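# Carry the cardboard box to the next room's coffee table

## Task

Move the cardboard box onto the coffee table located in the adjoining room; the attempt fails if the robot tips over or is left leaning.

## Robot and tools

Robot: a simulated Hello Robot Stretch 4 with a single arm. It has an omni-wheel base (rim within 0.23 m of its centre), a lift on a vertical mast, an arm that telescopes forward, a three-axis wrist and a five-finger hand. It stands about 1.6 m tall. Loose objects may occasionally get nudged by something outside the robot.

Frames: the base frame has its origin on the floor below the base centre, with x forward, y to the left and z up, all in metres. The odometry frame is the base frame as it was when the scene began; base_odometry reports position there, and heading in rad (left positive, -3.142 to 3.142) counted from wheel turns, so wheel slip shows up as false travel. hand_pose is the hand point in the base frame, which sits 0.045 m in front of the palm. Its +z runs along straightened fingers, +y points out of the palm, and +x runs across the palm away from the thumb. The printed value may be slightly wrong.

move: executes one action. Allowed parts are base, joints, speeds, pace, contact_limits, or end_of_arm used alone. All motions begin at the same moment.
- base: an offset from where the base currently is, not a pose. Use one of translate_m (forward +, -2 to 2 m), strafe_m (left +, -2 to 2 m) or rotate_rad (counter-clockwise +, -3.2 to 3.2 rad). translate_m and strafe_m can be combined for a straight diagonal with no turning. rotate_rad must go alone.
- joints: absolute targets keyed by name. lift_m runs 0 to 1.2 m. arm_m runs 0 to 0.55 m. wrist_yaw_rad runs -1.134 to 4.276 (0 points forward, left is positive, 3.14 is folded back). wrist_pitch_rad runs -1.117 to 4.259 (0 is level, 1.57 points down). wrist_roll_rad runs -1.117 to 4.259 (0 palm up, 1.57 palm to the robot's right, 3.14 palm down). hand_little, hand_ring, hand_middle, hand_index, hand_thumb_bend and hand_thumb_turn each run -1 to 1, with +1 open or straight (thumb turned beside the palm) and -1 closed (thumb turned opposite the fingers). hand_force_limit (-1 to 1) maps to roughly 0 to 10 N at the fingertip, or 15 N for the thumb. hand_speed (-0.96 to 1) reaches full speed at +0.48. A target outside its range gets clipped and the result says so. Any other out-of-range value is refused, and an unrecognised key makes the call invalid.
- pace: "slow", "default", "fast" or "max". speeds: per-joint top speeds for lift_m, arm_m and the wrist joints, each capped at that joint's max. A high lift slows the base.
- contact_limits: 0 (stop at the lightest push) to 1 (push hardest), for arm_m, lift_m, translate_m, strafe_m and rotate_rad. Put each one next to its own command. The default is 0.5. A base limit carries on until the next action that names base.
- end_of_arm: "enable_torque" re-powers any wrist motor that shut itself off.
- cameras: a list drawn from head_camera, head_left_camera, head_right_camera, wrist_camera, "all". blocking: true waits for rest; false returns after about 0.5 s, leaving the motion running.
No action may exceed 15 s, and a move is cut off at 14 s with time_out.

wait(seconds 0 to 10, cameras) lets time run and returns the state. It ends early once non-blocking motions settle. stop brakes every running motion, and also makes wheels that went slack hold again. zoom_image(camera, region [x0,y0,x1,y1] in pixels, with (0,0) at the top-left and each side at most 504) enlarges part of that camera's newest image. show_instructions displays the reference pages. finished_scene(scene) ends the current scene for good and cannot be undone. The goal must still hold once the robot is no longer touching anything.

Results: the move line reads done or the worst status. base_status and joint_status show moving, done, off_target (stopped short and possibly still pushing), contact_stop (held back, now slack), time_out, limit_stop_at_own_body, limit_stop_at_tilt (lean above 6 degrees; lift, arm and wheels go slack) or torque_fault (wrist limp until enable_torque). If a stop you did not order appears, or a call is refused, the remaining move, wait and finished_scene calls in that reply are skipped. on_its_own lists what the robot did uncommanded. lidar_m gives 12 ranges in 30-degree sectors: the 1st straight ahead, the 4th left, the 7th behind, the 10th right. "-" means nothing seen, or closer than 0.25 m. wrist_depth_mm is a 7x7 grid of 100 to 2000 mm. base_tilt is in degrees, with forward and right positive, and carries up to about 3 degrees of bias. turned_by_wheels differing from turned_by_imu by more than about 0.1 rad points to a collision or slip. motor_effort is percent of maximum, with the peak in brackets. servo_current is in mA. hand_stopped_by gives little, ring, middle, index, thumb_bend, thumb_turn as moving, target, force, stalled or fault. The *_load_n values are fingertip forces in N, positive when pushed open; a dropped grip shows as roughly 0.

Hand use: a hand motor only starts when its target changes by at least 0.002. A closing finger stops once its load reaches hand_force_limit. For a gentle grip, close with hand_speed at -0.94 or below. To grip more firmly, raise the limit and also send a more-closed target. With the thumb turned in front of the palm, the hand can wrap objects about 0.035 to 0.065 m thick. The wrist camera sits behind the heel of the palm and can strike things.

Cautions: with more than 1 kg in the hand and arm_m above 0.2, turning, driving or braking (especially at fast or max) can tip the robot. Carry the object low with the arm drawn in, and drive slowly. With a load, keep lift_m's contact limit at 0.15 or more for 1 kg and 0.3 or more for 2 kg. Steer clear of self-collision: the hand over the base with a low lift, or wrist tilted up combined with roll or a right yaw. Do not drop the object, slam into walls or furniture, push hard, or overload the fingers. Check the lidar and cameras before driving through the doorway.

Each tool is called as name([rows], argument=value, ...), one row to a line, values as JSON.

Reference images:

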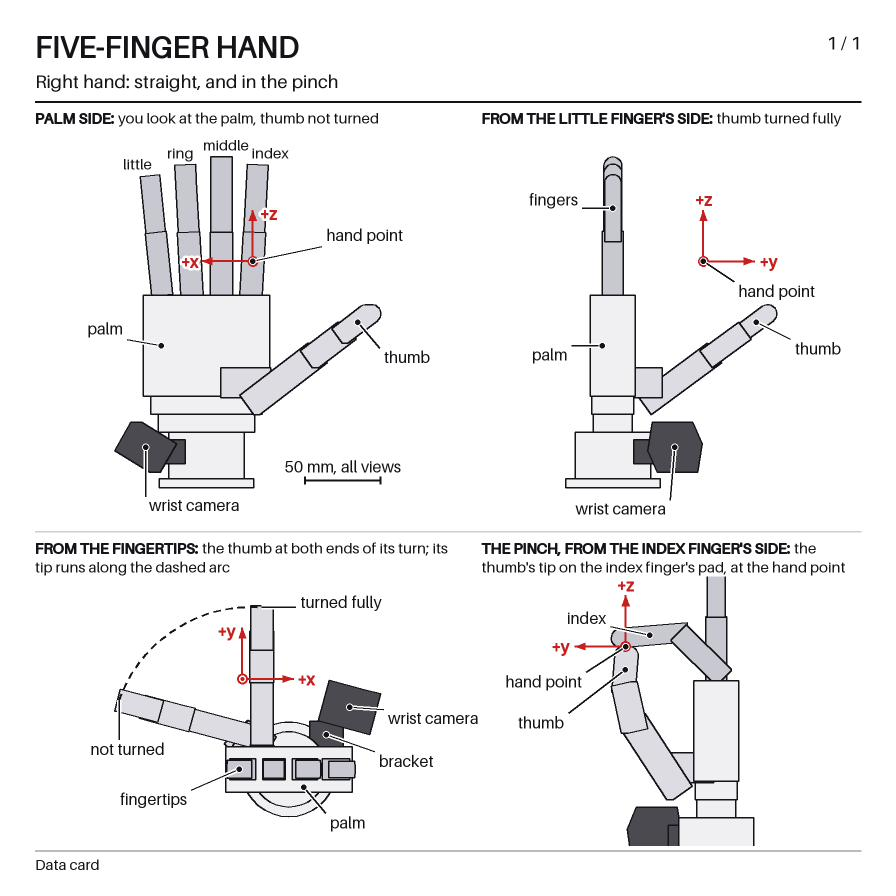

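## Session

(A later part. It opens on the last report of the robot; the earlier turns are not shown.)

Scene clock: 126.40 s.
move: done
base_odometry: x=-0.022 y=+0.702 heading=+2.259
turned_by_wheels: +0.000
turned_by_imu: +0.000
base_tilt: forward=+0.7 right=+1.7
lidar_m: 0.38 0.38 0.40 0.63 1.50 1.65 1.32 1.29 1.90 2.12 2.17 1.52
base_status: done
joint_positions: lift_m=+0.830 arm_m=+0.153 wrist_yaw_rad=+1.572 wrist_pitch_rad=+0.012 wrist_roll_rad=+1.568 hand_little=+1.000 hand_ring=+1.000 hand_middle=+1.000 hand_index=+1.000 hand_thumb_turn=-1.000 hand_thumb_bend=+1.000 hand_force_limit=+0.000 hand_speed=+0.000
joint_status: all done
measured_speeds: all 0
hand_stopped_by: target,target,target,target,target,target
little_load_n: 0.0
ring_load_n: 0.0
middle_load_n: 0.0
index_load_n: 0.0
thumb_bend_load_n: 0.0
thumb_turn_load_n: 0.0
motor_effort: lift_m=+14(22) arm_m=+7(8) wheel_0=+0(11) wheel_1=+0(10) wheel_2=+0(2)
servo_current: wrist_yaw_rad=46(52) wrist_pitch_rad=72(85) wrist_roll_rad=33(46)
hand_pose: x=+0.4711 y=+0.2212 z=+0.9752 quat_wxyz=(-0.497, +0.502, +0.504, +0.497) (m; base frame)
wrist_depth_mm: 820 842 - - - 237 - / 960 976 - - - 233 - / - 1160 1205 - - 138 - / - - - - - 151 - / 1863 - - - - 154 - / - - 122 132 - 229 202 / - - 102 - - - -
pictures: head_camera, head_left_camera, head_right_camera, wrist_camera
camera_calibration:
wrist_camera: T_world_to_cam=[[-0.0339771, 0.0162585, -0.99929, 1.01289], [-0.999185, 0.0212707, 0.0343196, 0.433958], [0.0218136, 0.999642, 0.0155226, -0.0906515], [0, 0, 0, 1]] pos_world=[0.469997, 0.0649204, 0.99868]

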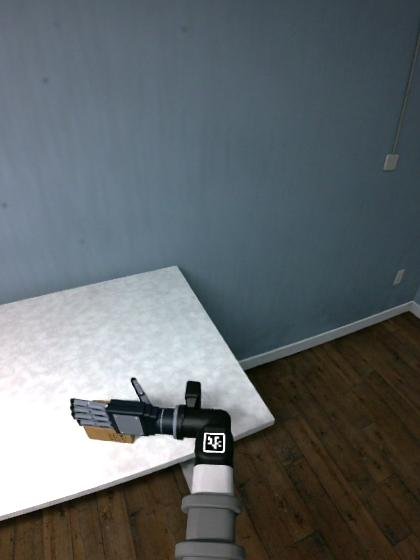

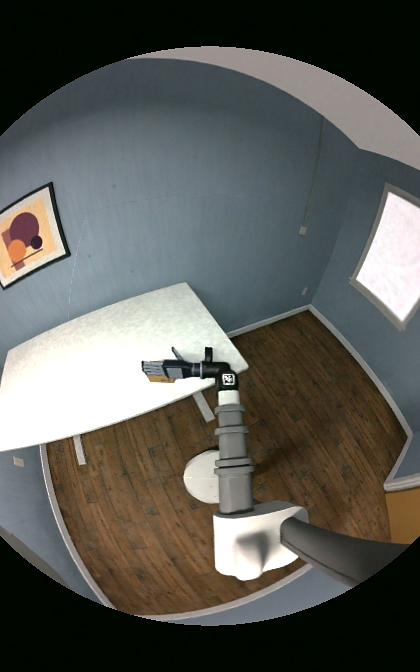

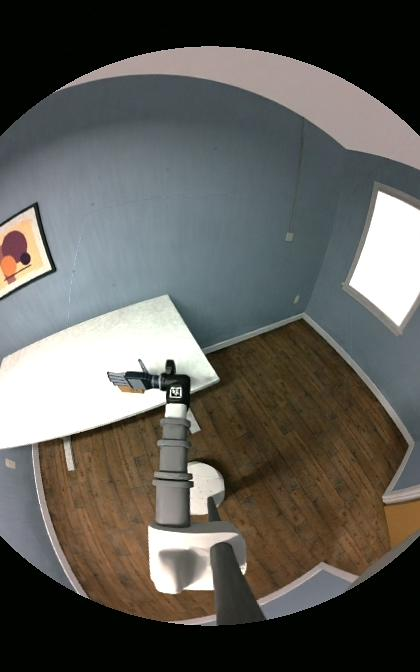

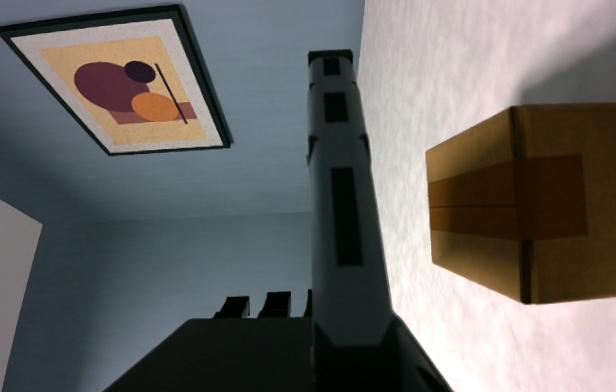

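move(joints={"lift_m": 0.775, "arm_m": 0.1555}, contact_limits={"lift_m": 0.1}, pace="slow", cameras=["head_camera", "wrist_camera"])

zoom_image(camera="head_camera", region=[60, 320, 240, 500])

Scene clock: 129.80 s.
move: done
base_odometry: x=-0.022 y=+0.702 heading=+2.259
turned_by_wheels: +0.000
turned_by_imu: +0.001
base_tilt: forward=+0.7 right=+1.7
lidar_m: 0.39 0.37 0.41 0.62 1.49 1.65 1.33 1.30 1.91 2.12 2.15 1.51
base_status: not commanded
joint_positions: lift_m=+0.776 arm_m=+0.155 wrist_yaw_rad=+1.572 wrist_pitch_rad=-0.002 wrist_roll_rad=+1.568 hand_little=+1.000 hand_ring=+1.000 hand_middle=+1.000 hand_index=+1.000 hand_thumb_turn=-1.000 hand_thumb_bend=+1.000 hand_force_limit=+0.000 hand_speed=+0.000
joint_status: all done
measured_speeds: all 0
hand_stopped_by: target,target,target,target,target,target
little_load_n: 0.0
ring_load_n: 0.0
middle_load_n: 0.0
index_load_n: 0.0
thumb_bend_load_n: 0.0
thumb_turn_load_n: 0.5
motor_effort: lift_m=+8(18) arm_m=+7(9) wheel_0=-1(1) wheel_1=+0(1) wheel_2=-1(1)
servo_current: wrist_yaw_rad=46(52) wrist_pitch_rad=59(85) wrist_roll_rad=46(46)
contact_limits: lift_m 0.1
hand_pose: x=+0.4736 y=+0.2217 z=+0.9239 quat_wxyz=(-0.500, +0.499, +0.500, +0.501) (m; base frame)
wrist_depth_mm: 866 866 - - - 188 - / 976 991 1078 - - 179 - / - 1182 1205 - 123 121 - / - - - - 122 121 - / 1808 - - - - 120 - / - - 122 132 - 120 - / - - 102 - - - -
pictures: head_camera, wrist_camera
camera_calibration:
wrist_camera: T_world_to_cam=[[-0.0340803, 0.0304614, -0.998955, 0.958235], [-0.999181, 0.0207766, 0.0347215, 0.437943], [0.0218126, 0.99932, 0.0297284, -0.103429], [0, 0, 0, 1]] pos_world=[0.472497, 0.0650708, 0.945103]

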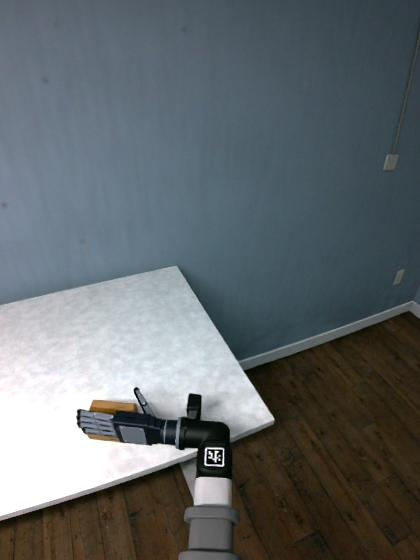

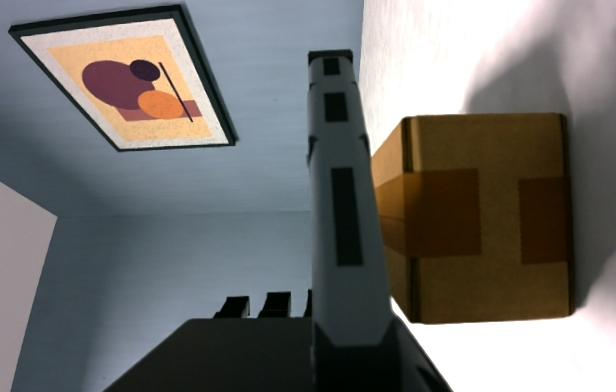

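Scaled by 2.800 from the camera's 420x560 image, which has a finer 1200x1600 frame.

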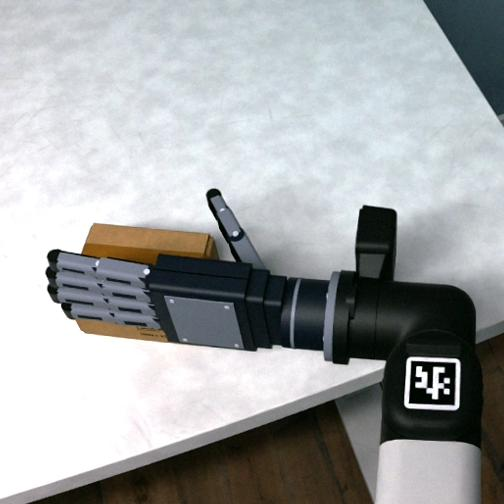

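move(joints={"arm_m": 0.152}, pace="slow")

move(joints={"lift_m": 0.739}, contact_limits={"lift_m": 0.1}, pace="slow", cameras=["head_camera", "wrist_camera"])

zoom_image(camera="head_camera", region=[60, 320, 240, 500])

Scene clock: 131.57 s.
move: done
base_odometry: x=-0.022 y=+0.702 heading=+2.259
turned_by_wheels: +0.000
turned_by_imu: +0.000
base_tilt: forward=+0.6 right=+1.7
lidar_m: 0.40 0.37 0.42 0.62 1.50 1.61 1.31 1.31 1.88 2.13 2.17 1.53
base_status: not commanded
joint_positions: lift_m=+0.776 arm_m=+0.152 wrist_yaw_rad=+1.572 wrist_pitch_rad=-0.002 wrist_roll_rad=+1.568 hand_little=+1.000 hand_ring=+1.000 hand_middle=+1.000 hand_index=+1.000 hand_thumb_turn=-1.000 hand_thumb_bend=+1.000 hand_force_limit=+0.000 hand_speed=+0.000
joint_status: all done
measured_speeds: all 0
hand_stopped_by: target,target,target,target,target,target
little_load_n: 0.0
ring_load_n: 0.0
middle_load_n: 0.0
index_load_n: 0.0
thumb_bend_load_n: 0.0
thumb_turn_load_n: 0.0
motor_effort: lift_m=+9(9) arm_m=-8(8) wheel_0=+0(1) wheel_1=+0(0) wheel_2=-1(1)
servo_current: wrist_yaw_rad=39(46) wrist_pitch_rad=46(52) wrist_roll_rad=33(46)
contact_limits: lift_m 0.1
hand_pose: x=+0.4706 y=+0.2216 z=+0.9239 quat_wxyz=(-0.500, +0.499, +0.500, +0.501) (m; base frame)
wrist_depth_mm: 866 878 - - - 196 - / 976 1025 1060 - - 198 - / - 1255 1229 - 124 122 - / - - - - 123 122 - / 1808 - - - - 121 - / - - 122 132 - 120 - / - - 102 - - 168 -
pictures: none

Scene clock: 132.47 s.
move: contact_stop
base_odometry: x=-0.022 y=+0.702 heading=+2.259
turned_by_wheels: +0.000
turned_by_imu: +0.000
base_tilt: forward=+0.7 right=+1.6
lidar_m: 0.39 0.38 0.40 0.62 1.49 1.62 1.32 1.30 1.92 2.13 2.16 1.53
base_status: not commanded
joint_positions: lift_m=+0.776 arm_m=+0.152 wrist_yaw_rad=+1.572 wrist_pitch_rad=+0.001 wrist_roll_rad=+1.568 hand_little=+1.000 hand_ring=+1.000 hand_middle=+1.000 hand_index=+1.000 hand_thumb_turn=-1.000 hand_thumb_bend=+1.000 hand_force_limit=+0.000 hand_speed=+0.000
joint_status: lift_m contact_stop (moved +0.000 of -0.037)
measured_speeds: all 0
hand_stopped_by: target,target,target,target,target,target
little_load_n: 0.0
ring_load_n: 0.0
middle_load_n: 0.0
index_load_n: 0.0
thumb_bend_load_n: 0.0
thumb_turn_load_n: 0.0
on_its_own: lift_m is slack since a contact_stop (your +0.739 is given up)
motor_effort: lift_m=+20(20) arm_m=-6(7) wheel_0=+0(1) wheel_1=-1(2) wheel_2=-1(2)
servo_current: wrist_yaw_rad=46(46) wrist_pitch_rad=46(59) wrist_roll_rad=39(46)
contact_limits: lift_m 0.1
hand_pose: x=+0.4706 y=+0.2215 z=+0.9236 quat_wxyz=(-0.499, +0.499, +0.501, +0.500) (m; base frame)
wrist_depth_mm: 831 842 - - - 156 - / 946 976 - - 128 128 - / - 1160 1255 - 125 125 - / - - - - 122 122 - / - - - - - 119 - / - - 122 132 - 160 - / - - 102 - - 149 -
pictures: head_camera, wrist_camera
camera_calibration:
wrist_camera: T_world_to_cam=[[-0.0342466, 0.0276828, -0.99903, 0.958557], [-0.999164, 0.0213673, 0.0348433, 0.434684], [0.0223111, 0.999388, 0.0269279, -0.100864], [0, 0, 0, 1]] pos_world=[0.469398, 0.0649789, 0.945198]

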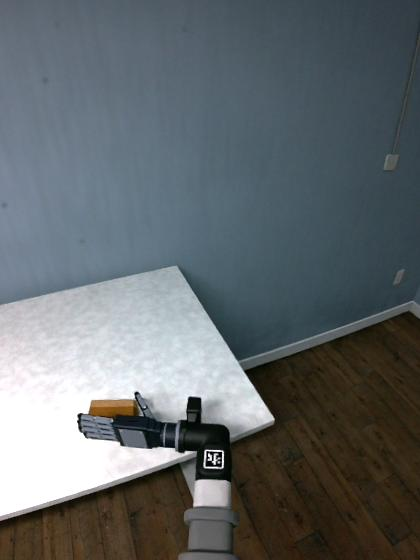

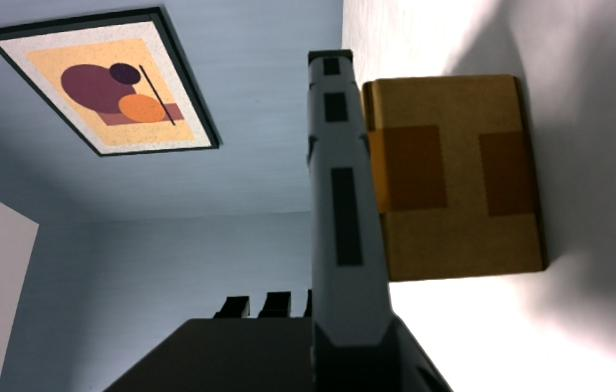

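Scaled by 2.800 from the camera's 420x560 image, which has a finer 1200x1600 frame.

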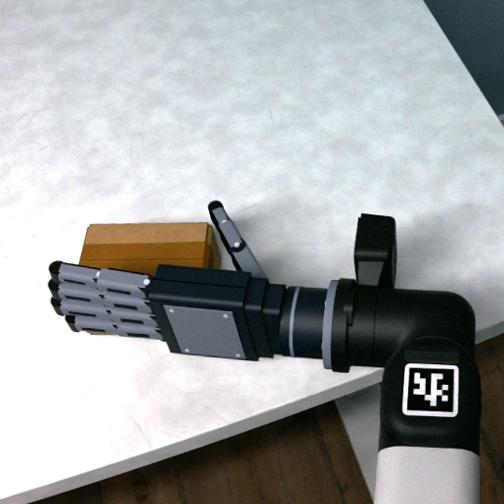

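move(cameras=["head_camera", "wrist_camera"])

zoom_image(camera="head_camera", region=[60, 320, 240, 500])

Scene clock: 134.23 s.
base_odometry: x=-0.022 y=+0.702 heading=+2.259
turned_by_wheels: +0.000
turned_by_imu: +0.000
base_tilt: forward=+0.8 right=+1.7
lidar_m: 0.40 0.37 0.39 0.62 1.50 1.64 1.32 1.30 1.90 2.13 2.18 1.51
base_status: not commanded
joint_positions: lift_m=+0.776 arm_m=+0.152 wrist_yaw_rad=+1.572 wrist_pitch_rad=+0.001 wrist_roll_rad=+1.568 hand_little=+1.000 hand_ring=+1.000 hand_middle=+1.000 hand_index=+1.000 hand_thumb_turn=-1.000 hand_thumb_bend=+1.000 hand_force_limit=+0.000 hand_speed=+0.000
joint_status: lift_m contact_stop (moved +0.000 of -0.037)
measured_speeds: all 0
hand_stopped_by: target,target,target,target,target,target
little_load_n: 0.0
ring_load_n: 0.0
middle_load_n: 0.0
index_load_n: 0.0
thumb_bend_load_n: 0.0
thumb_turn_load_n: 0.0
on_its_own: lift_m is slack since a contact_stop (your +0.739 is given up)
motor_effort: lift_m=+20(20) arm_m=-6(7) wheel_0=+0(1) wheel_1=-1(2) wheel_2=-1(2)
servo_current: wrist_yaw_rad=39(46) wrist_pitch_rad=33(59) wrist_roll_rad=39(46)
contact_limits: lift_m 0.1
hand_pose: x=+0.4706 y=+0.2215 z=+0.9236 quat_wxyz=(-0.499, +0.499, +0.501, +0.500) (m; base frame)
wrist_depth_mm: 820 842 - - - 158 - / 960 991 - - 128 128 - / - 1160 1229 - 125 125 - / - - - - 122 122 - / - - - - - 118 - / - - 122 132 - 174 - / - - 102 - - 150 -
pictures: head_camera, wrist_camera
camera_calibration:
wrist_camera: T_world_to_cam=[[-0.0342466, 0.0276828, -0.99903, 0.958557], [-0.999164, 0.0213673, 0.0348433, 0.434684], [0.0223111, 0.999388, 0.0269279, -0.100864], [0, 0, 0, 1]] pos_world=[0.469398, 0.0649789, 0.945198]

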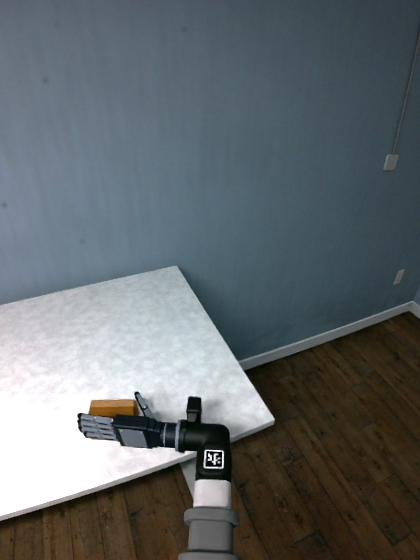

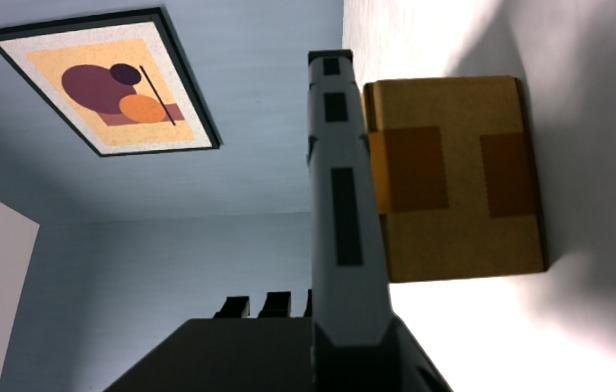

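Scaled by 2.800 from the camera's 420x560 image, which has a finer 1200x1600 frame.

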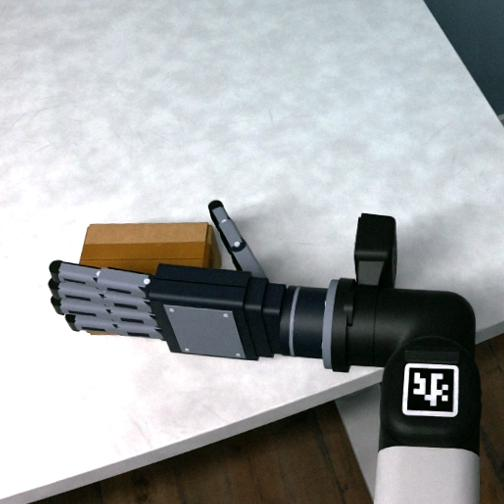

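move(cameras=["head_left_camera", "head_right_camera"])

zoom_image(camera="head_left_camera", region=[130, 330, 260, 460])

zoom_image(camera="head_right_camera", region=[90, 330, 220, 460])

Scene clock: 137.57 s.
base_odometry: x=-0.022 y=+0.702 heading=+2.259
turned_by_wheels: +0.000
turned_by_imu: +0.001
base_tilt: forward=+0.8 right=+1.5
lidar_m: 0.41 0.37 0.41 0.61 1.51 1.62 1.31 1.30 1.91 2.13 2.16 1.53
base_status: not commanded
joint_positions: lift_m=+0.776 arm_m=+0.152 wrist_yaw_rad=+1.572 wrist_pitch_rad=+0.001 wrist_roll_rad=+1.568 hand_little=+1.000 hand_ring=+1.000 hand_middle=+1.000 hand_index=+1.000 hand_thumb_turn=-1.000 hand_thumb_bend=+1.000 hand_force_limit=+0.000 hand_speed=+0.000
joint_status: lift_m contact_stop (moved +0.000 of -0.037)
measured_speeds: all 0
hand_stopped_by: target,target,target,target,target,target
little_load_n: 0.0
ring_load_n: 0.0
middle_load_n: 0.0
index_load_n: 0.0
thumb_bend_load_n: 0.0
thumb_turn_load_n: 0.5
on_its_own: lift_m is slack since a contact_stop (your +0.739 is given up)
motor_effort: lift_m=+20(20) arm_m=-6(7) wheel_0=-1(1) wheel_1=-1(2) wheel_2=-1(2)
servo_current: wrist_yaw_rad=46(46) wrist_pitch_rad=39(59) wrist_roll_rad=39(46)
contact_limits: lift_m 0.1
hand_pose: x=+0.4706 y=+0.2215 z=+0.9236 quat_wxyz=(-0.499, +0.499, +0.501, +0.500) (m; base frame)
wrist_depth_mm: 831 842 - - - 158 - / 960 976 - - 128 128 - / - 1160 1229 - 125 125 - / - - - - 123 122 - / - - - - - 118 - / - - 122 132 - 174 - / - - 102 - - 150 -
pictures: head_left_camera, head_right_camera

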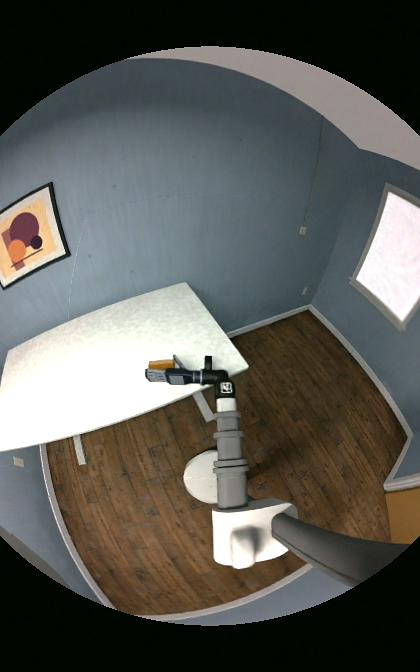

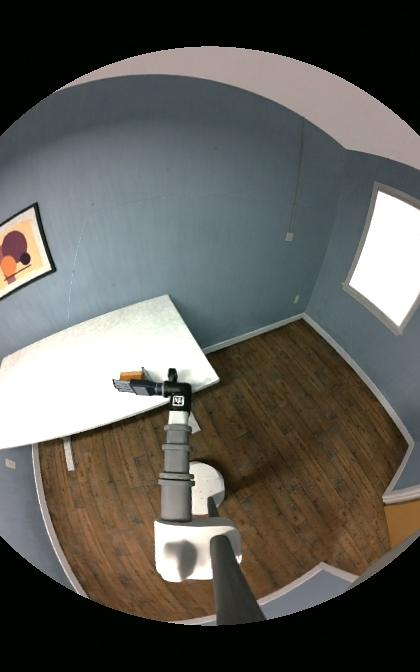

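Scaled by 3.877 from the camera's 420x672 image, which has a finer 600x960 frame.

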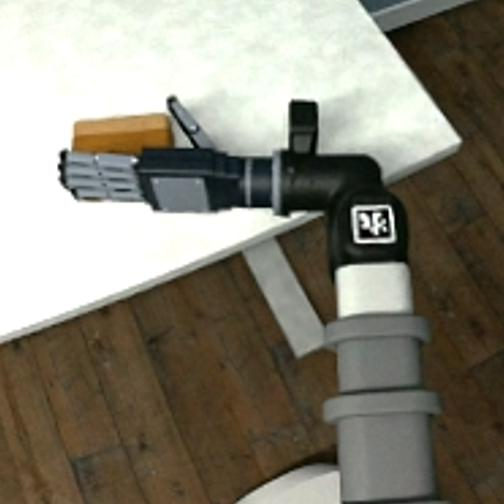

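Scaled by 3.877 from the camera's 420x672 image, which has a finer 600x960 frame.

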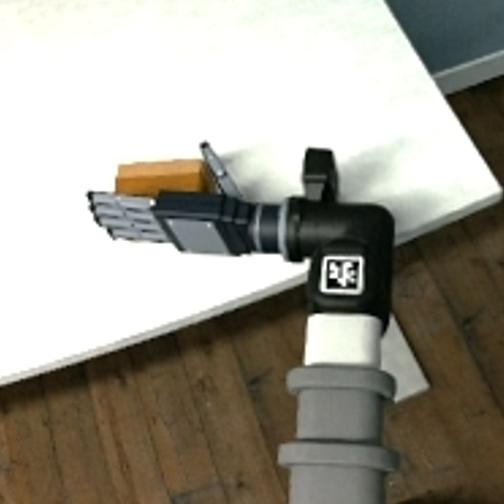

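move(joints={"lift_m": 0.82}, pace="slow")

move(base={"strafe_m": -0.02}, pace="slow", cameras=["head_camera", "wrist_camera"])

zoom_image(camera="head_camera", region=[60, 320, 240, 500])

Scene clock: 147.57 s.
move: done
base_odometry: x=-0.022 y=+0.702 heading=+2.259
turned_by_wheels: +0.000
turned_by_imu: +0.001
base_tilt: forward=+0.7 right=+1.6
lidar_m: 0.39 0.38 0.42 0.63 1.48 1.64 1.32 1.28 1.87 2.12 2.17 1.53
base_status: not commanded
joint_positions: lift_m=+0.820 arm_m=+0.152 wrist_yaw_rad=+1.572 wrist_pitch_rad=+0.001 wrist_roll_rad=+1.568 hand_little=+1.000 hand_ring=+1.000 hand_middle=+1.000 hand_index=+1.000 hand_thumb_turn=-1.000 hand_thumb_bend=+1.000 hand_force_limit=+0.000 hand_speed=+0.000
joint_status: all done
measured_speeds: all 0
hand_stopped_by: target,target,target,target,target,target
little_load_n: 0.0
ring_load_n: 0.0
middle_load_n: 0.0
index_load_n: 0.0
thumb_bend_load_n: 0.0
thumb_turn_load_n: 0.5
motor_effort: lift_m=+25(28) arm_m=-6(6) wheel_0=+0(0) wheel_1=-1(1) wheel_2=-1(1)
servo_current: wrist_yaw_rad=46(52) wrist_pitch_rad=59(59) wrist_roll_rad=39(39)
hand_pose: x=+0.4706 y=+0.2215 z=+0.9670 quat_wxyz=(-0.499, +0.499, +0.501, +0.500) (m; base frame)
wrist_depth_mm: 831 854 - - - 227 - / 960 976 1008 - - 130 - / - 1182 1205 - - 132 - / - - - - - 157 - / 1808 - - - - 147 - / - - 122 132 - 232 202 / - - 102 - - - -
pictures: none

Scene clock: 148.67 s.
move: done
base_odometry: x=-0.007 y=+0.715 heading=+2.259
turned_by_wheels: +0.000
turned_by_imu: +0.001
base_tilt: forward=+0.6 right=+1.6
lidar_m: 0.41 0.39 0.42 0.64 1.51 1.64 1.33 1.29 1.88 2.12 2.17 1.55
base_status: done
joint_positions: lift_m=+0.820 arm_m=+0.152 wrist_yaw_rad=+1.572 wrist_pitch_rad=+0.001 wrist_roll_rad=+1.568 hand_little=+1.000 hand_ring=+1.000 hand_middle=+1.000 hand_index=+1.000 hand_thumb_turn=-1.000 hand_thumb_bend=+1.000 hand_force_limit=+0.000 hand_speed=+0.000
joint_status: not commanded
measured_speeds: all 0
hand_stopped_by: target,target,target,target,target,target
little_load_n: 0.0
ring_load_n: 0.0
middle_load_n: 0.0
index_load_n: 0.0
thumb_bend_load_n: 0.0
thumb_turn_load_n: 0.0
motor_effort: lift_m=+24(25) arm_m=-6(6) wheel_0=+2(8) wheel_1=+0(5) wheel_2=+0(3)
servo_current: wrist_yaw_rad=46(46) wrist_pitch_rad=52(72) wrist_roll_rad=39(46)
hand_pose: x=+0.4706 y=+0.2215 z=+0.9670 quat_wxyz=(-0.499, +0.499, +0.501, +0.500) (m; base frame)
wrist_depth_mm: 842 842 - - - 226 - / 960 960 1060 - - 204 - / - 1160 1255 - - 146 - / - - - - - 146 - / 1808 - - - - 148 - / - - 122 132 - 232 202 / - - 102 - - - -
pictures: head_camera, wrist_camera
camera_calibration:
wrist_camera: T_world_to_cam=[[-0.0342466, 0.0276828, -0.99903, 1.00192], [-0.999164, 0.0213673, 0.0348433, 0.433172], [0.0223111, 0.999388, 0.0269279, -0.102033], [0, 0, 0, 1]] pos_world=[0.469398, 0.0649789, 0.988598]

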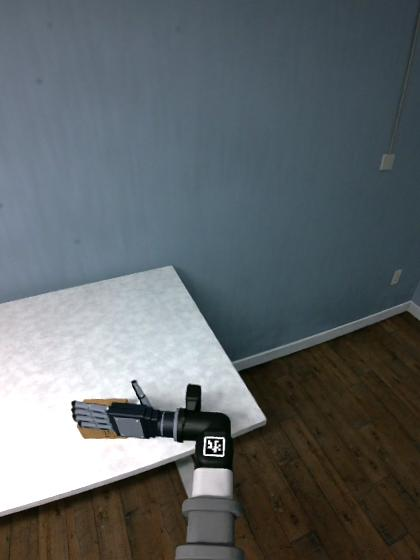

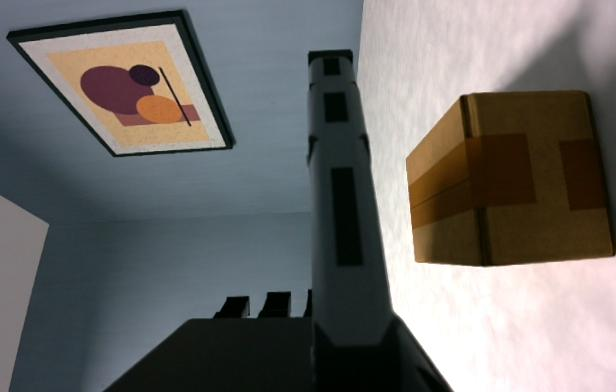

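Scaled by 2.800 from the camera's 420x560 image, which has a finer 1200x1600 frame.

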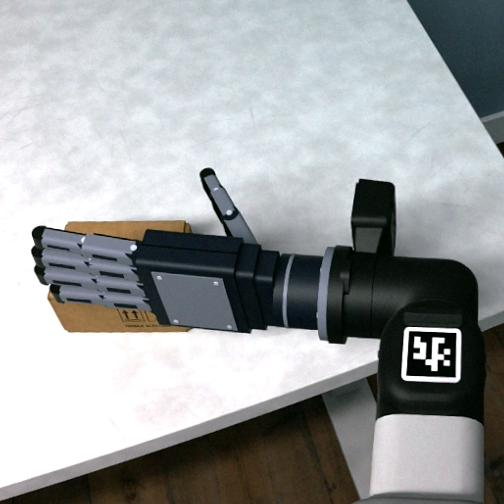

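move(base={"rotate_rad": 0.175}, joints={"arm_m": 0.193, "lift_m": 0.83})

move(base={"strafe_m": -0.074}, pace="slow", cameras=["head_camera", "wrist_camera"])

zoom_image(camera="wrist_camera", region=[300, 0, 616, 392])

Scene clock: 153.70 s.
move: done
base_odometry: x=-0.007 y=+0.715 heading=+2.434
turned_by_wheels: +0.175
turned_by_imu: +0.173
base_tilt: forward=+0.8 right=+1.6
lidar_m: 0.38 0.39 0.46 0.81 1.50 1.53 1.30 1.29 1.88 2.15 2.18 0.46
base_status: done
joint_positions: lift_m=+0.830 arm_m=+0.193 wrist_yaw_rad=+1.572 wrist_pitch_rad=+0.001 wrist_roll_rad=+1.568 hand_little=+1.000 hand_ring=+1.000 hand_middle=+1.000 hand_index=+1.000 hand_thumb_turn=-1.000 hand_thumb_bend=+1.000 hand_force_limit=+0.000 hand_speed=+0.000
joint_status: all done
measured_speeds: all 0
hand_stopped_by: target,target,target,target,target,target
little_load_n: 0.0
ring_load_n: 0.0
middle_load_n: 0.0
index_load_n: 0.0
thumb_bend_load_n: 0.0
thumb_turn_load_n: 0.5
motor_effort: lift_m=+24(27) arm_m=+7(10) wheel_0=+0(8) wheel_1=+1(5) wheel_2=-1(7)
servo_current: wrist_yaw_rad=46(46) wrist_pitch_rad=39(59) wrist_roll_rad=33(46)
hand_pose: x=+0.5112 y=+0.2215 z=+0.9770 quat_wxyz=(-0.499, +0.499, +0.501, +0.500) (m; base frame)
wrist_depth_mm: 878 917 - - - 242 - / 1042 1060 1118 - - 234 - / - - - - - 139 - / - - - - - 134 - / - - - - - 135 - / - - 122 132 - - 205 / - - 102 - - - -
pictures: none

Scene clock: 155.60 s.
move: done
base_odometry: x=+0.041 y=+0.771 heading=+2.434
turned_by_wheels: +0.000
turned_by_imu: +0.000
base_tilt: forward=+0.7 right=+1.6
lidar_m: 0.42 0.41 0.48 0.86 1.59 1.48 1.28 1.29 1.83 2.09 2.10 0.49
base_status: done
joint_positions: lift_m=+0.830 arm_m=+0.193 wrist_yaw_rad=+1.572 wrist_pitch_rad=+0.001 wrist_roll_rad=+1.568 hand_little=+1.000 hand_ring=+1.000 hand_middle=+1.000 hand_index=+1.000 hand_thumb_turn=-1.000 hand_thumb_bend=+1.000 hand_force_limit=+0.000 hand_speed=+0.000
joint_status: not commanded
measured_speeds: all 0
hand_stopped_by: target,target,target,target,target,target
little_load_n: 0.0
ring_load_n: 0.0
middle_load_n: 0.0
index_load_n: 0.0
thumb_bend_load_n: 0.0
thumb_turn_load_n: 0.0
motor_effort: lift_m=+24(24) arm_m=+7(8) wheel_0=+0(8) wheel_1=+0(8) wheel_2=+0(2)
servo_current: wrist_yaw_rad=39(52) wrist_pitch_rad=46(65) wrist_roll_rad=26(46)
hand_pose: x=+0.5112 y=+0.2215 z=+0.9770 quat_wxyz=(-0.499, +0.499, +0.501, +0.500) (m; base frame)
wrist_depth_mm: 917 946 - - - 242 - / - 1098 1138 - - 236 204 / - - - - - 152 - / 1808 - - - - 155 - / - - - - - 156 - / - - 122 132 - - - / - - 102 - - - -
pictures: head_camera, wrist_camera
camera_calibration:
wrist_camera: T_world_to_cam=[[-0.0342466, 0.0276828, -0.99903, 1.0133], [-0.999164, 0.0213673, 0.0348433, 0.473389], [0.0223111, 0.999388, 0.0269279, -0.103208], [0, 0, 0, 1]] pos_world=[0.509998, 0.0649789, 0.998598]

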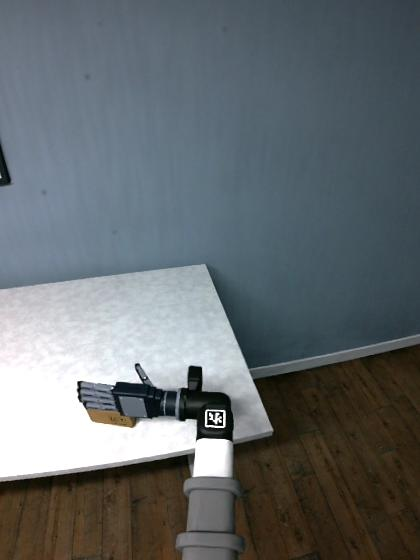

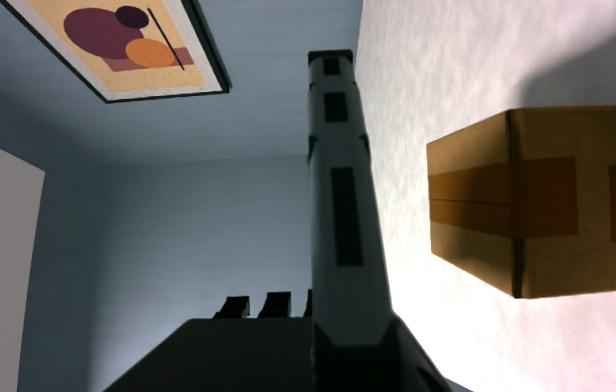

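Scaled by 1.286.

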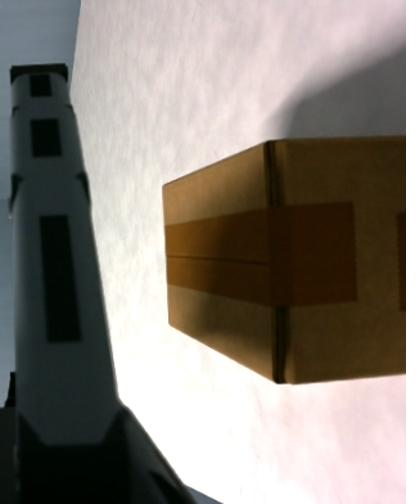

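move(base={"rotate_rad": 0.033}, joints={"arm_m": 0.2005})

move(base={"strafe_m": -0.03}, pace="slow", cameras=["wrist_camera"])

move(joints={"lift_m": 0.78}, contact_limits={"lift_m": 0.1}, pace="slow", cameras=["head_camera", "wrist_camera"])

zoom_image(camera="head_camera", region=[60, 320, 240, 500])

Scene clock: 160.33 s.
move: done
base_odometry: x=+0.041 y=+0.771 heading=+2.467
turned_by_wheels: +0.033
turned_by_imu: +0.033
base_tilt: forward=+0.7 right=+1.7
lidar_m: 0.40 0.39 0.50 0.89 1.59 1.46 1.28 1.29 1.82 2.07 2.10 0.45
base_status: done
joint_positions: lift_m=+0.830 arm_m=+0.200 wrist_yaw_rad=+1.572 wrist_pitch_rad=+0.001 wrist_roll_rad=+1.568 hand_little=+1.000 hand_ring=+1.000 hand_middle=+1.000 hand_index=+1.000 hand_thumb_turn=-1.000 hand_thumb_bend=+1.000 hand_force_limit=+0.000 hand_speed=+0.000
joint_status: all done
measured_speeds: all 0
hand_stopped_by: target,target,target,target,target,target
little_load_n: 0.0
ring_load_n: 0.0
middle_load_n: 0.0
index_load_n: 0.5
thumb_bend_load_n: 0.0
thumb_turn_load_n: 0.0
motor_effort: lift_m=+24(24) arm_m=+7(10) wheel_0=+1(5) wheel_1=-1(4) wheel_2=+1(4)
servo_current: wrist_yaw_rad=39(52) wrist_pitch_rad=33(52) wrist_roll_rad=39(46)
hand_pose: x=+0.5187 y=+0.2215 z=+0.9770 quat_wxyz=(-0.499, +0.499, +0.501, +0.500) (m; base frame)
wrist_depth_mm: 917 976 - - - 242 - / - 1160 - - - 236 - / - - - - - 150 - / 1808 - - - - 155 - / - - - - - 156 - / - - 122 132 - 250 - / - - 102 - - - -
pictures: none

Scene clock: 161.63 s.
move: done
base_odometry: x=+0.060 y=+0.795 heading=+2.467
turned_by_wheels: +0.000
turned_by_imu: +0.000
base_tilt: forward=+0.7 right=+1.7
lidar_m: 0.40 0.40 0.49 0.93 1.62 1.43 1.27 1.28 1.81 2.06 2.07 1.34
base_status: done
joint_positions: lift_m=+0.830 arm_m=+0.200 wrist_yaw_rad=+1.572 wrist_pitch_rad=+0.001 wrist_roll_rad=+1.568 hand_little=+1.000 hand_ring=+1.000 hand_middle=+1.000 hand_index=+1.000 hand_thumb_turn=-1.000 hand_thumb_bend=+1.000 hand_force_limit=+0.000 hand_speed=+0.000
joint_status: not commanded
measured_speeds: all 0
hand_stopped_by: target,target,target,target,target,target
little_load_n: 0.0
ring_load_n: 0.0
middle_load_n: 0.0
index_load_n: 0.0
thumb_bend_load_n: 0.0
thumb_turn_load_n: 0.5
motor_effort: lift_m=+24(24) arm_m=+7(8) wheel_0=+2(6) wheel_1=-2(8) wheel_2=+0(3)
servo_current: wrist_yaw_rad=52(52) wrist_pitch_rad=52(52) wrist_roll_rad=39(46)
hand_pose: x=+0.5187 y=+0.2215 z=+0.9770 quat_wxyz=(-0.499, +0.499, +0.501, +0.500) (m; base frame)
wrist_depth_mm: 917 976 - - - 243 - / - 1138 1160 - - 236 204 / - - - - - 164 - / 1808 - - - - 169 - / 1756 - - - - 157 - / - - 122 132 - 233 205 / - - 102 - - - -
pictures: wrist_camera
camera_calibration:
wrist_camera: T_world_to_cam=[[-0.0342466, 0.0276828, -0.99903, 1.01355], [-0.999164, 0.0213673, 0.0348433, 0.480883], [0.0223111, 0.999388, 0.0269279, -0.103375], [0, 0, 0, 1]] pos_world=[0.517498, 0.0649789, 0.998598]

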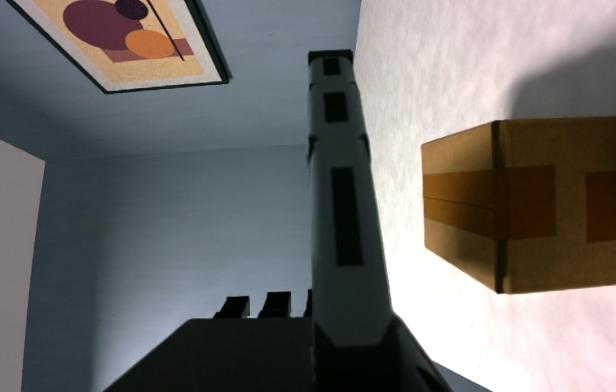

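Scene clock: 162.93 s.
move: done
base_odometry: x=+0.060 y=+0.795 heading=+2.467
turned_by_wheels: +0.000
turned_by_imu: +0.000
base_tilt: forward=+0.7 right=+1.6
lidar_m: 0.42 0.42 0.51 0.92 1.64 1.44 1.28 1.28 1.77 2.07 2.06 1.35
base_status: not commanded
joint_positions: lift_m=+0.780 arm_m=+0.200 wrist_yaw_rad=+1.572 wrist_pitch_rad=+0.001 wrist_roll_rad=+1.568 hand_little=+1.000 hand_ring=+1.000 hand_middle=+1.000 hand_index=+1.000 hand_thumb_turn=-1.000 hand_thumb_bend=+1.000 hand_force_limit=+0.000 hand_speed=+0.000
joint_status: all done
measured_speeds: all 0
hand_stopped_by: target,target,target,target,target,target
little_load_n: 0.0
ring_load_n: 0.0
middle_load_n: 0.0
index_load_n: 0.0
thumb_bend_load_n: 0.0
thumb_turn_load_n: 0.5
motor_effort: lift_m=+14(25) arm_m=+8(8) wheel_0=+2(3) wheel_1=-2(2) wheel_2=+0(0)
servo_current: wrist_yaw_rad=46(59) wrist_pitch_rad=39(59) wrist_roll_rad=39(46)
contact_limits: lift_m 0.1
hand_pose: x=+0.5187 y=+0.2215 z=+0.9278 quat_wxyz=(-0.499, +0.499, +0.501, +0.500) (m; base frame)
wrist_depth_mm: 931 960 - - - 164 - / 1118 1138 - - - 172 - / - - - - - 142 - / - - - - - 143 - / - - - - - 144 - / - - 122 132 - 146 - / - - 102 - - - -
pictures: head_camera, wrist_camera
camera_calibration:
wrist_camera: T_world_to_cam=[[-0.0342466, 0.0276828, -0.99903, 0.9644], [-0.999164, 0.0213673, 0.0348433, 0.482597], [0.0223111, 0.999388, 0.0269279, -0.10205], [0, 0, 0, 1]] pos_world=[0.517498, 0.0649789, 0.949398]

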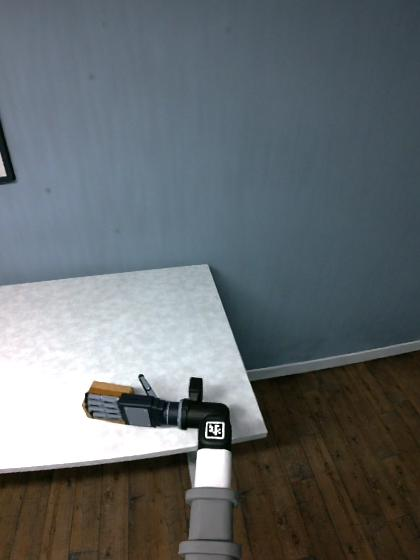

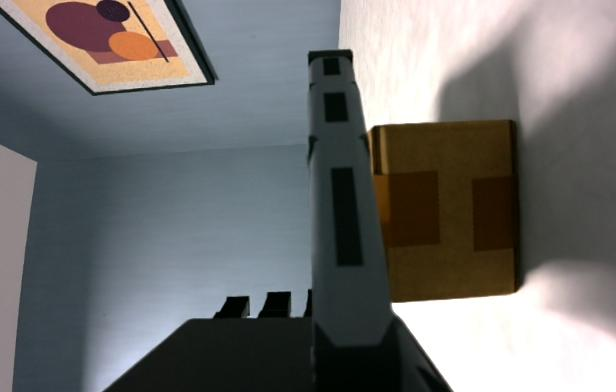

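Scaled by 2.800 from the camera's 420x560 image, which has a finer 1200x1600 frame.

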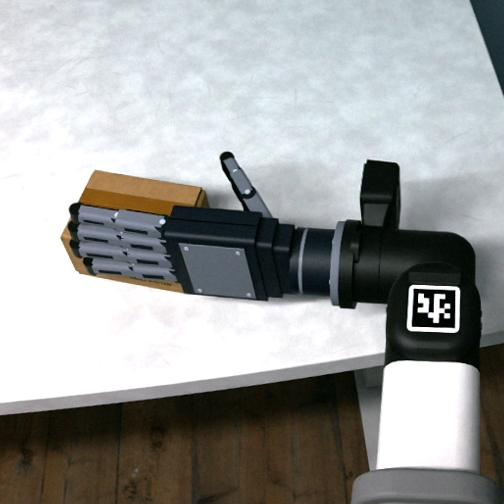

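move(joints={"lift_m": 0.75}, contact_limits={"lift_m": 0.1}, pace="slow", cameras=["head_camera", "wrist_camera"])

zoom_image(camera="head_camera", region=[60, 320, 240, 500])

Scene clock: 168.03 s.
move: done
base_odometry: x=+0.060 y=+0.795 heading=+2.467
turned_by_wheels: +0.000
turned_by_imu: +0.001
base_tilt: forward=+0.7 right=+1.6
lidar_m: 0.47 0.42 0.51 0.92 1.63 1.45 1.28 1.26 1.77 2.07 2.07 1.36
base_status: not commanded
joint_positions: lift_m=+0.750 arm_m=+0.200 wrist_yaw_rad=+1.572 wrist_pitch_rad=+0.001 wrist_roll_rad=+1.568 hand_little=+1.000 hand_ring=+1.000 hand_middle=+1.000 hand_index=+1.000 hand_thumb_turn=-1.000 hand_thumb_bend=+1.000 hand_force_limit=+0.000 hand_speed=+0.000
joint_status: all done
measured_speeds: all 0
hand_stopped_by: target,target,target,target,target,target
little_load_n: 0.0
ring_load_n: 0.0
middle_load_n: 0.0
index_load_n: 0.0
thumb_bend_load_n: 0.0
thumb_turn_load_n: 0.5
motor_effort: lift_m=+14(16) arm_m=+7(8) wheel_0=+2(3) wheel_1=-2(2) wheel_2=+0(0)
servo_current: wrist_yaw_rad=46(52) wrist_pitch_rad=59(59) wrist_roll_rad=39(46)
contact_limits: lift_m 0.1
hand_pose: x=+0.5187 y=+0.2215 z=+0.8978 quat_wxyz=(-0.499, +0.499, +0.501, +0.500) (m; base frame)
wrist_depth_mm: 931 976 - - 189 123 - / 1098 1138 - - 175 119 - / - - - - - - - / - - - - - 124 - / - - - - - 126 - / - - 122 132 - 127 - / - - 102 - - - -
pictures: head_camera, wrist_camera
camera_calibration:
wrist_camera: T_world_to_cam=[[-0.0342466, 0.0276828, -0.99903, 0.934429], [-0.999164, 0.0213673, 0.0348433, 0.483643], [0.0223111, 0.999388, 0.0269279, -0.101243], [0, 0, 0, 1]] pos_world=[0.517498, 0.0649789, 0.919398]

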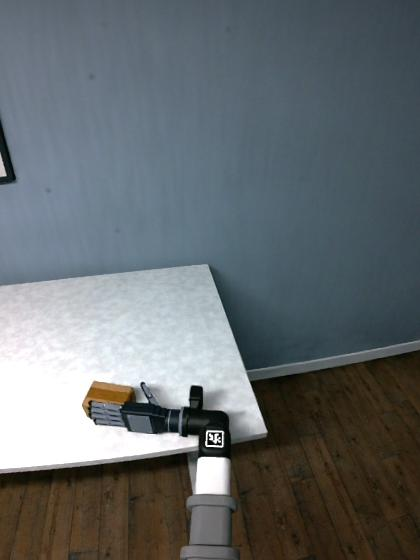

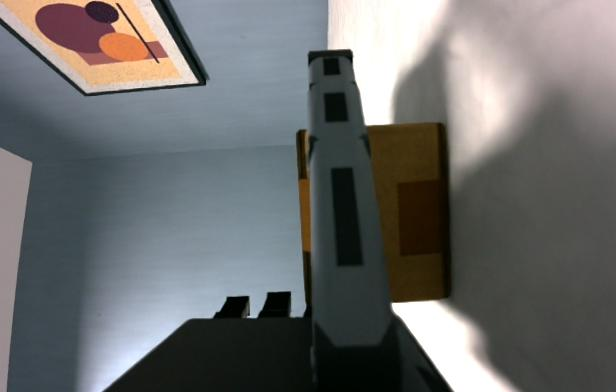

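Scaled by 2.800 from the camera's 420x560 image, which has a finer 1200x1600 frame.

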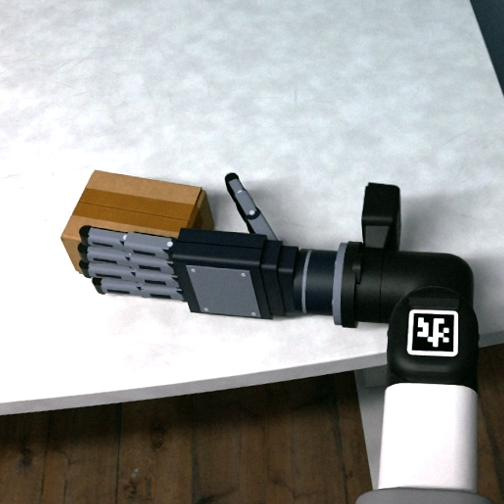

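move(base={"strafe_m": 0.025}, pace="slow", contact_limits={"strafe_m": 0.2}, cameras=["head_camera", "wrist_camera"])

zoom_image(camera="head_camera", region=[60, 320, 240, 500])

Scene clock: 170.57 s.
move: done
base_odometry: x=+0.044 y=+0.775 heading=+2.467
turned_by_wheels: +0.000
turned_by_imu: +0.001
base_tilt: forward=+0.8 right=+1.6
lidar_m: 0.44 0.42 0.49 0.89 1.59 1.47 1.27 1.27 1.84 2.07 2.09 0.47
base_status: done
joint_positions: lift_m=+0.750 arm_m=+0.200 wrist_yaw_rad=+1.572 wrist_pitch_rad=+0.001 wrist_roll_rad=+1.568 hand_little=+1.000 hand_ring=+1.000 hand_middle=+1.000 hand_index=+1.000 hand_thumb_turn=-1.000 hand_thumb_bend=+1.000 hand_force_limit=+0.000 hand_speed=+0.000
joint_status: not commanded
measured_speeds: all 0
hand_stopped_by: target,target,target,target,target,target
little_load_n: 0.0
ring_load_n: 0.0
middle_load_n: 0.0
index_load_n: 0.0
thumb_bend_load_n: 0.0
thumb_turn_load_n: 0.0
motor_effort: lift_m=+14(15) arm_m=+7(8) wheel_0=-3(7) wheel_1=+2(10) wheel_2=+0(2)
servo_current: wrist_yaw_rad=39(46) wrist_pitch_rad=46(59) wrist_roll_rad=33(39)
contact_limits: lift_m 0.1; strafe_m 0.2
hand_pose: x=+0.5187 y=+0.2215 z=+0.8978 quat_wxyz=(-0.499, +0.499, +0.501, +0.500) (m; base frame)
wrist_depth_mm: 931 976 - - 189 123 - / - 1138 - - 175 119 - / - - - - 122 121 - / - - - - 125 124 - / - - - - - 125 - / - - 122 132 - 127 - / - - 102 - - - -
pictures: head_camera, wrist_camera
camera_calibration:
wrist_camera: T_world_to_cam=[[-0.0342466, 0.0276828, -0.99903, 0.934429], [-0.999164, 0.0213673, 0.0348433, 0.483643], [0.0223111, 0.999388, 0.0269279, -0.101243], [0, 0, 0, 1]] pos_world=[0.517498, 0.0649789, 0.919398]

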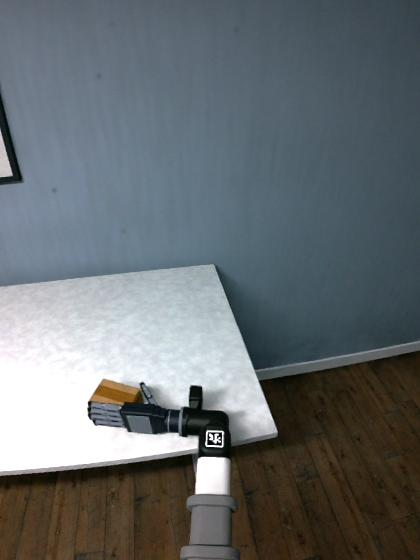

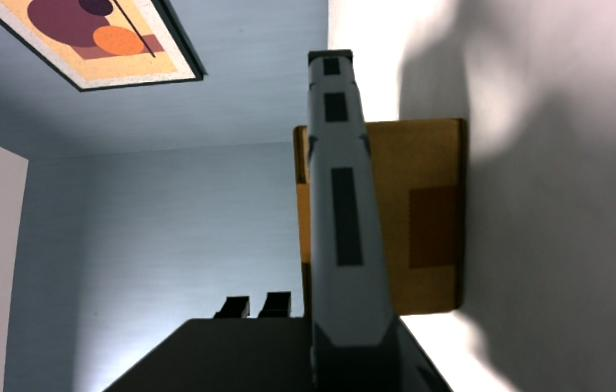

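Scaled by 2.800 from the camera's 420x560 image, which has a finer 1200x1600 frame.

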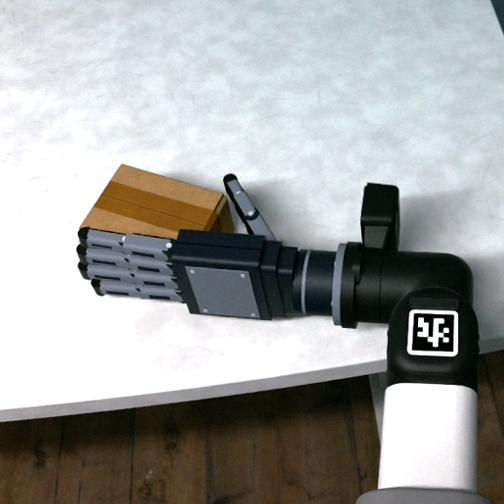

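move(base={"strafe_m": -0.04}, pace="slow", cameras=["head_camera", "wrist_camera"])

Scene clock: 176.70 s.
move: done
base_odometry: x=+0.069 y=+0.806 heading=+2.467
turned_by_wheels: +0.000
turned_by_imu: +0.001
base_tilt: forward=+0.6 right=+1.7
lidar_m: 0.43 0.43 0.51 0.92 1.66 1.45 1.26 1.28 1.78 2.06 2.03 1.36
base_status: done
joint_positions: lift_m=+0.750 arm_m=+0.200 wrist_yaw_rad=+1.572 wrist_pitch_rad=+0.001 wrist_roll_rad=+1.568 hand_little=+1.000 hand_ring=+1.000 hand_middle=+1.000 hand_index=+1.000 hand_thumb_turn=-1.000 hand_thumb_bend=+1.000 hand_force_limit=+0.000 hand_speed=+0.000
joint_status: not commanded
measured_speeds: all 0
hand_stopped_by: target,target,target,target,target,target
little_load_n: 0.0
ring_load_n: 0.5
middle_load_n: 0.0
index_load_n: 0.0
thumb_bend_load_n: 0.0
thumb_turn_load_n: 0.0
motor_effort: lift_m=+14(15) arm_m=+8(8) wheel_0=+2(8) wheel_1=-2(7) wheel_2=+0(4)
servo_current: wrist_yaw_rad=39(52) wrist_pitch_rad=33(52) wrist_roll_rad=26(46)
contact_limits: lift_m 0.1
hand_pose: x=+0.5187 y=+0.2215 z=+0.8978 quat_wxyz=(-0.499, +0.499, +0.501, +0.500) (m; base frame)
wrist_depth_mm: 946 1008 - - 189 124 - / - 1160 - - 175 119 - / - - - - 162 - - / - - - - - 124 - / - - - - - 126 - / - - 122 133 - 127 - / - - 102 - - - -
pictures: head_camera, wrist_camera
camera_calibration:
wrist_camera: T_world_to_cam=[[-0.0342466, 0.0276828, -0.99903, 0.934429], [-0.999164, 0.0213673, 0.0348433, 0.483643], [0.0223111, 0.999388, 0.0269279, -0.101243], [0, 0, 0, 1]] pos_world=[0.517498, 0.0649789, 0.919398]

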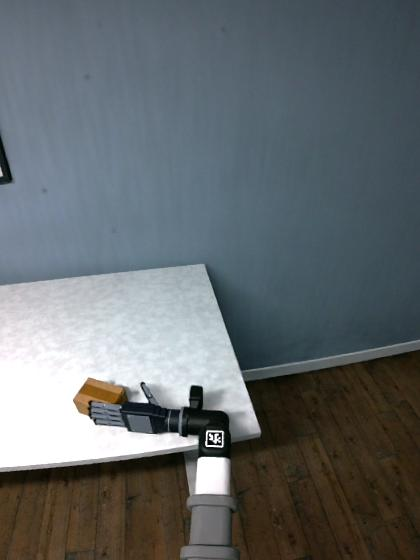

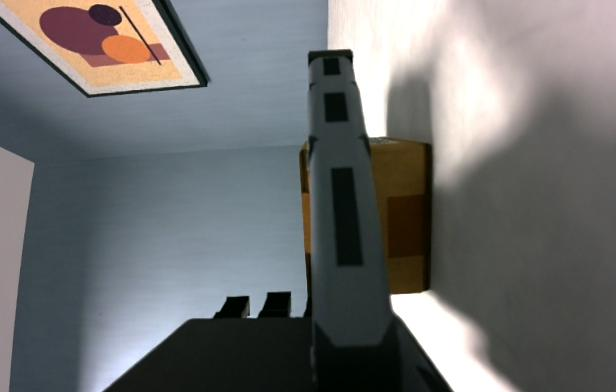

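zoom_image(camera="head_camera", region=[40, 340, 280, 480])

zoom_image(camera="wrist_camera", region=[250, 100, 500, 330])

Scaled by 2.100 from the camera's 420x560 image, which has a finer 1200x1600 frame.

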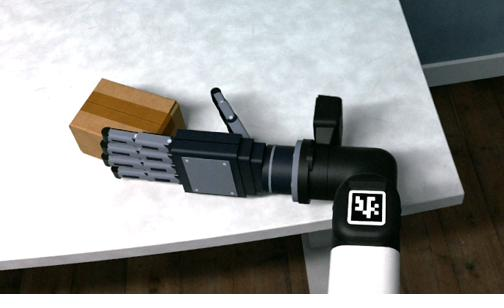

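Scaled by 2.016.

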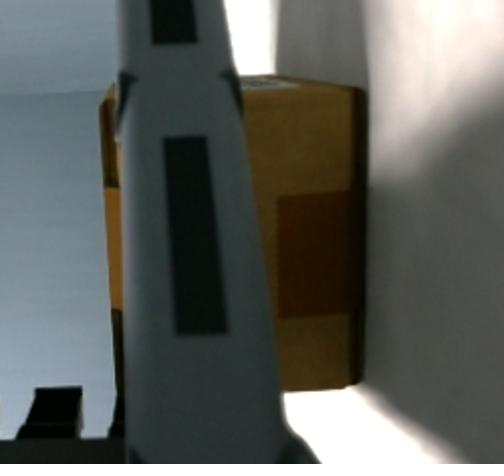

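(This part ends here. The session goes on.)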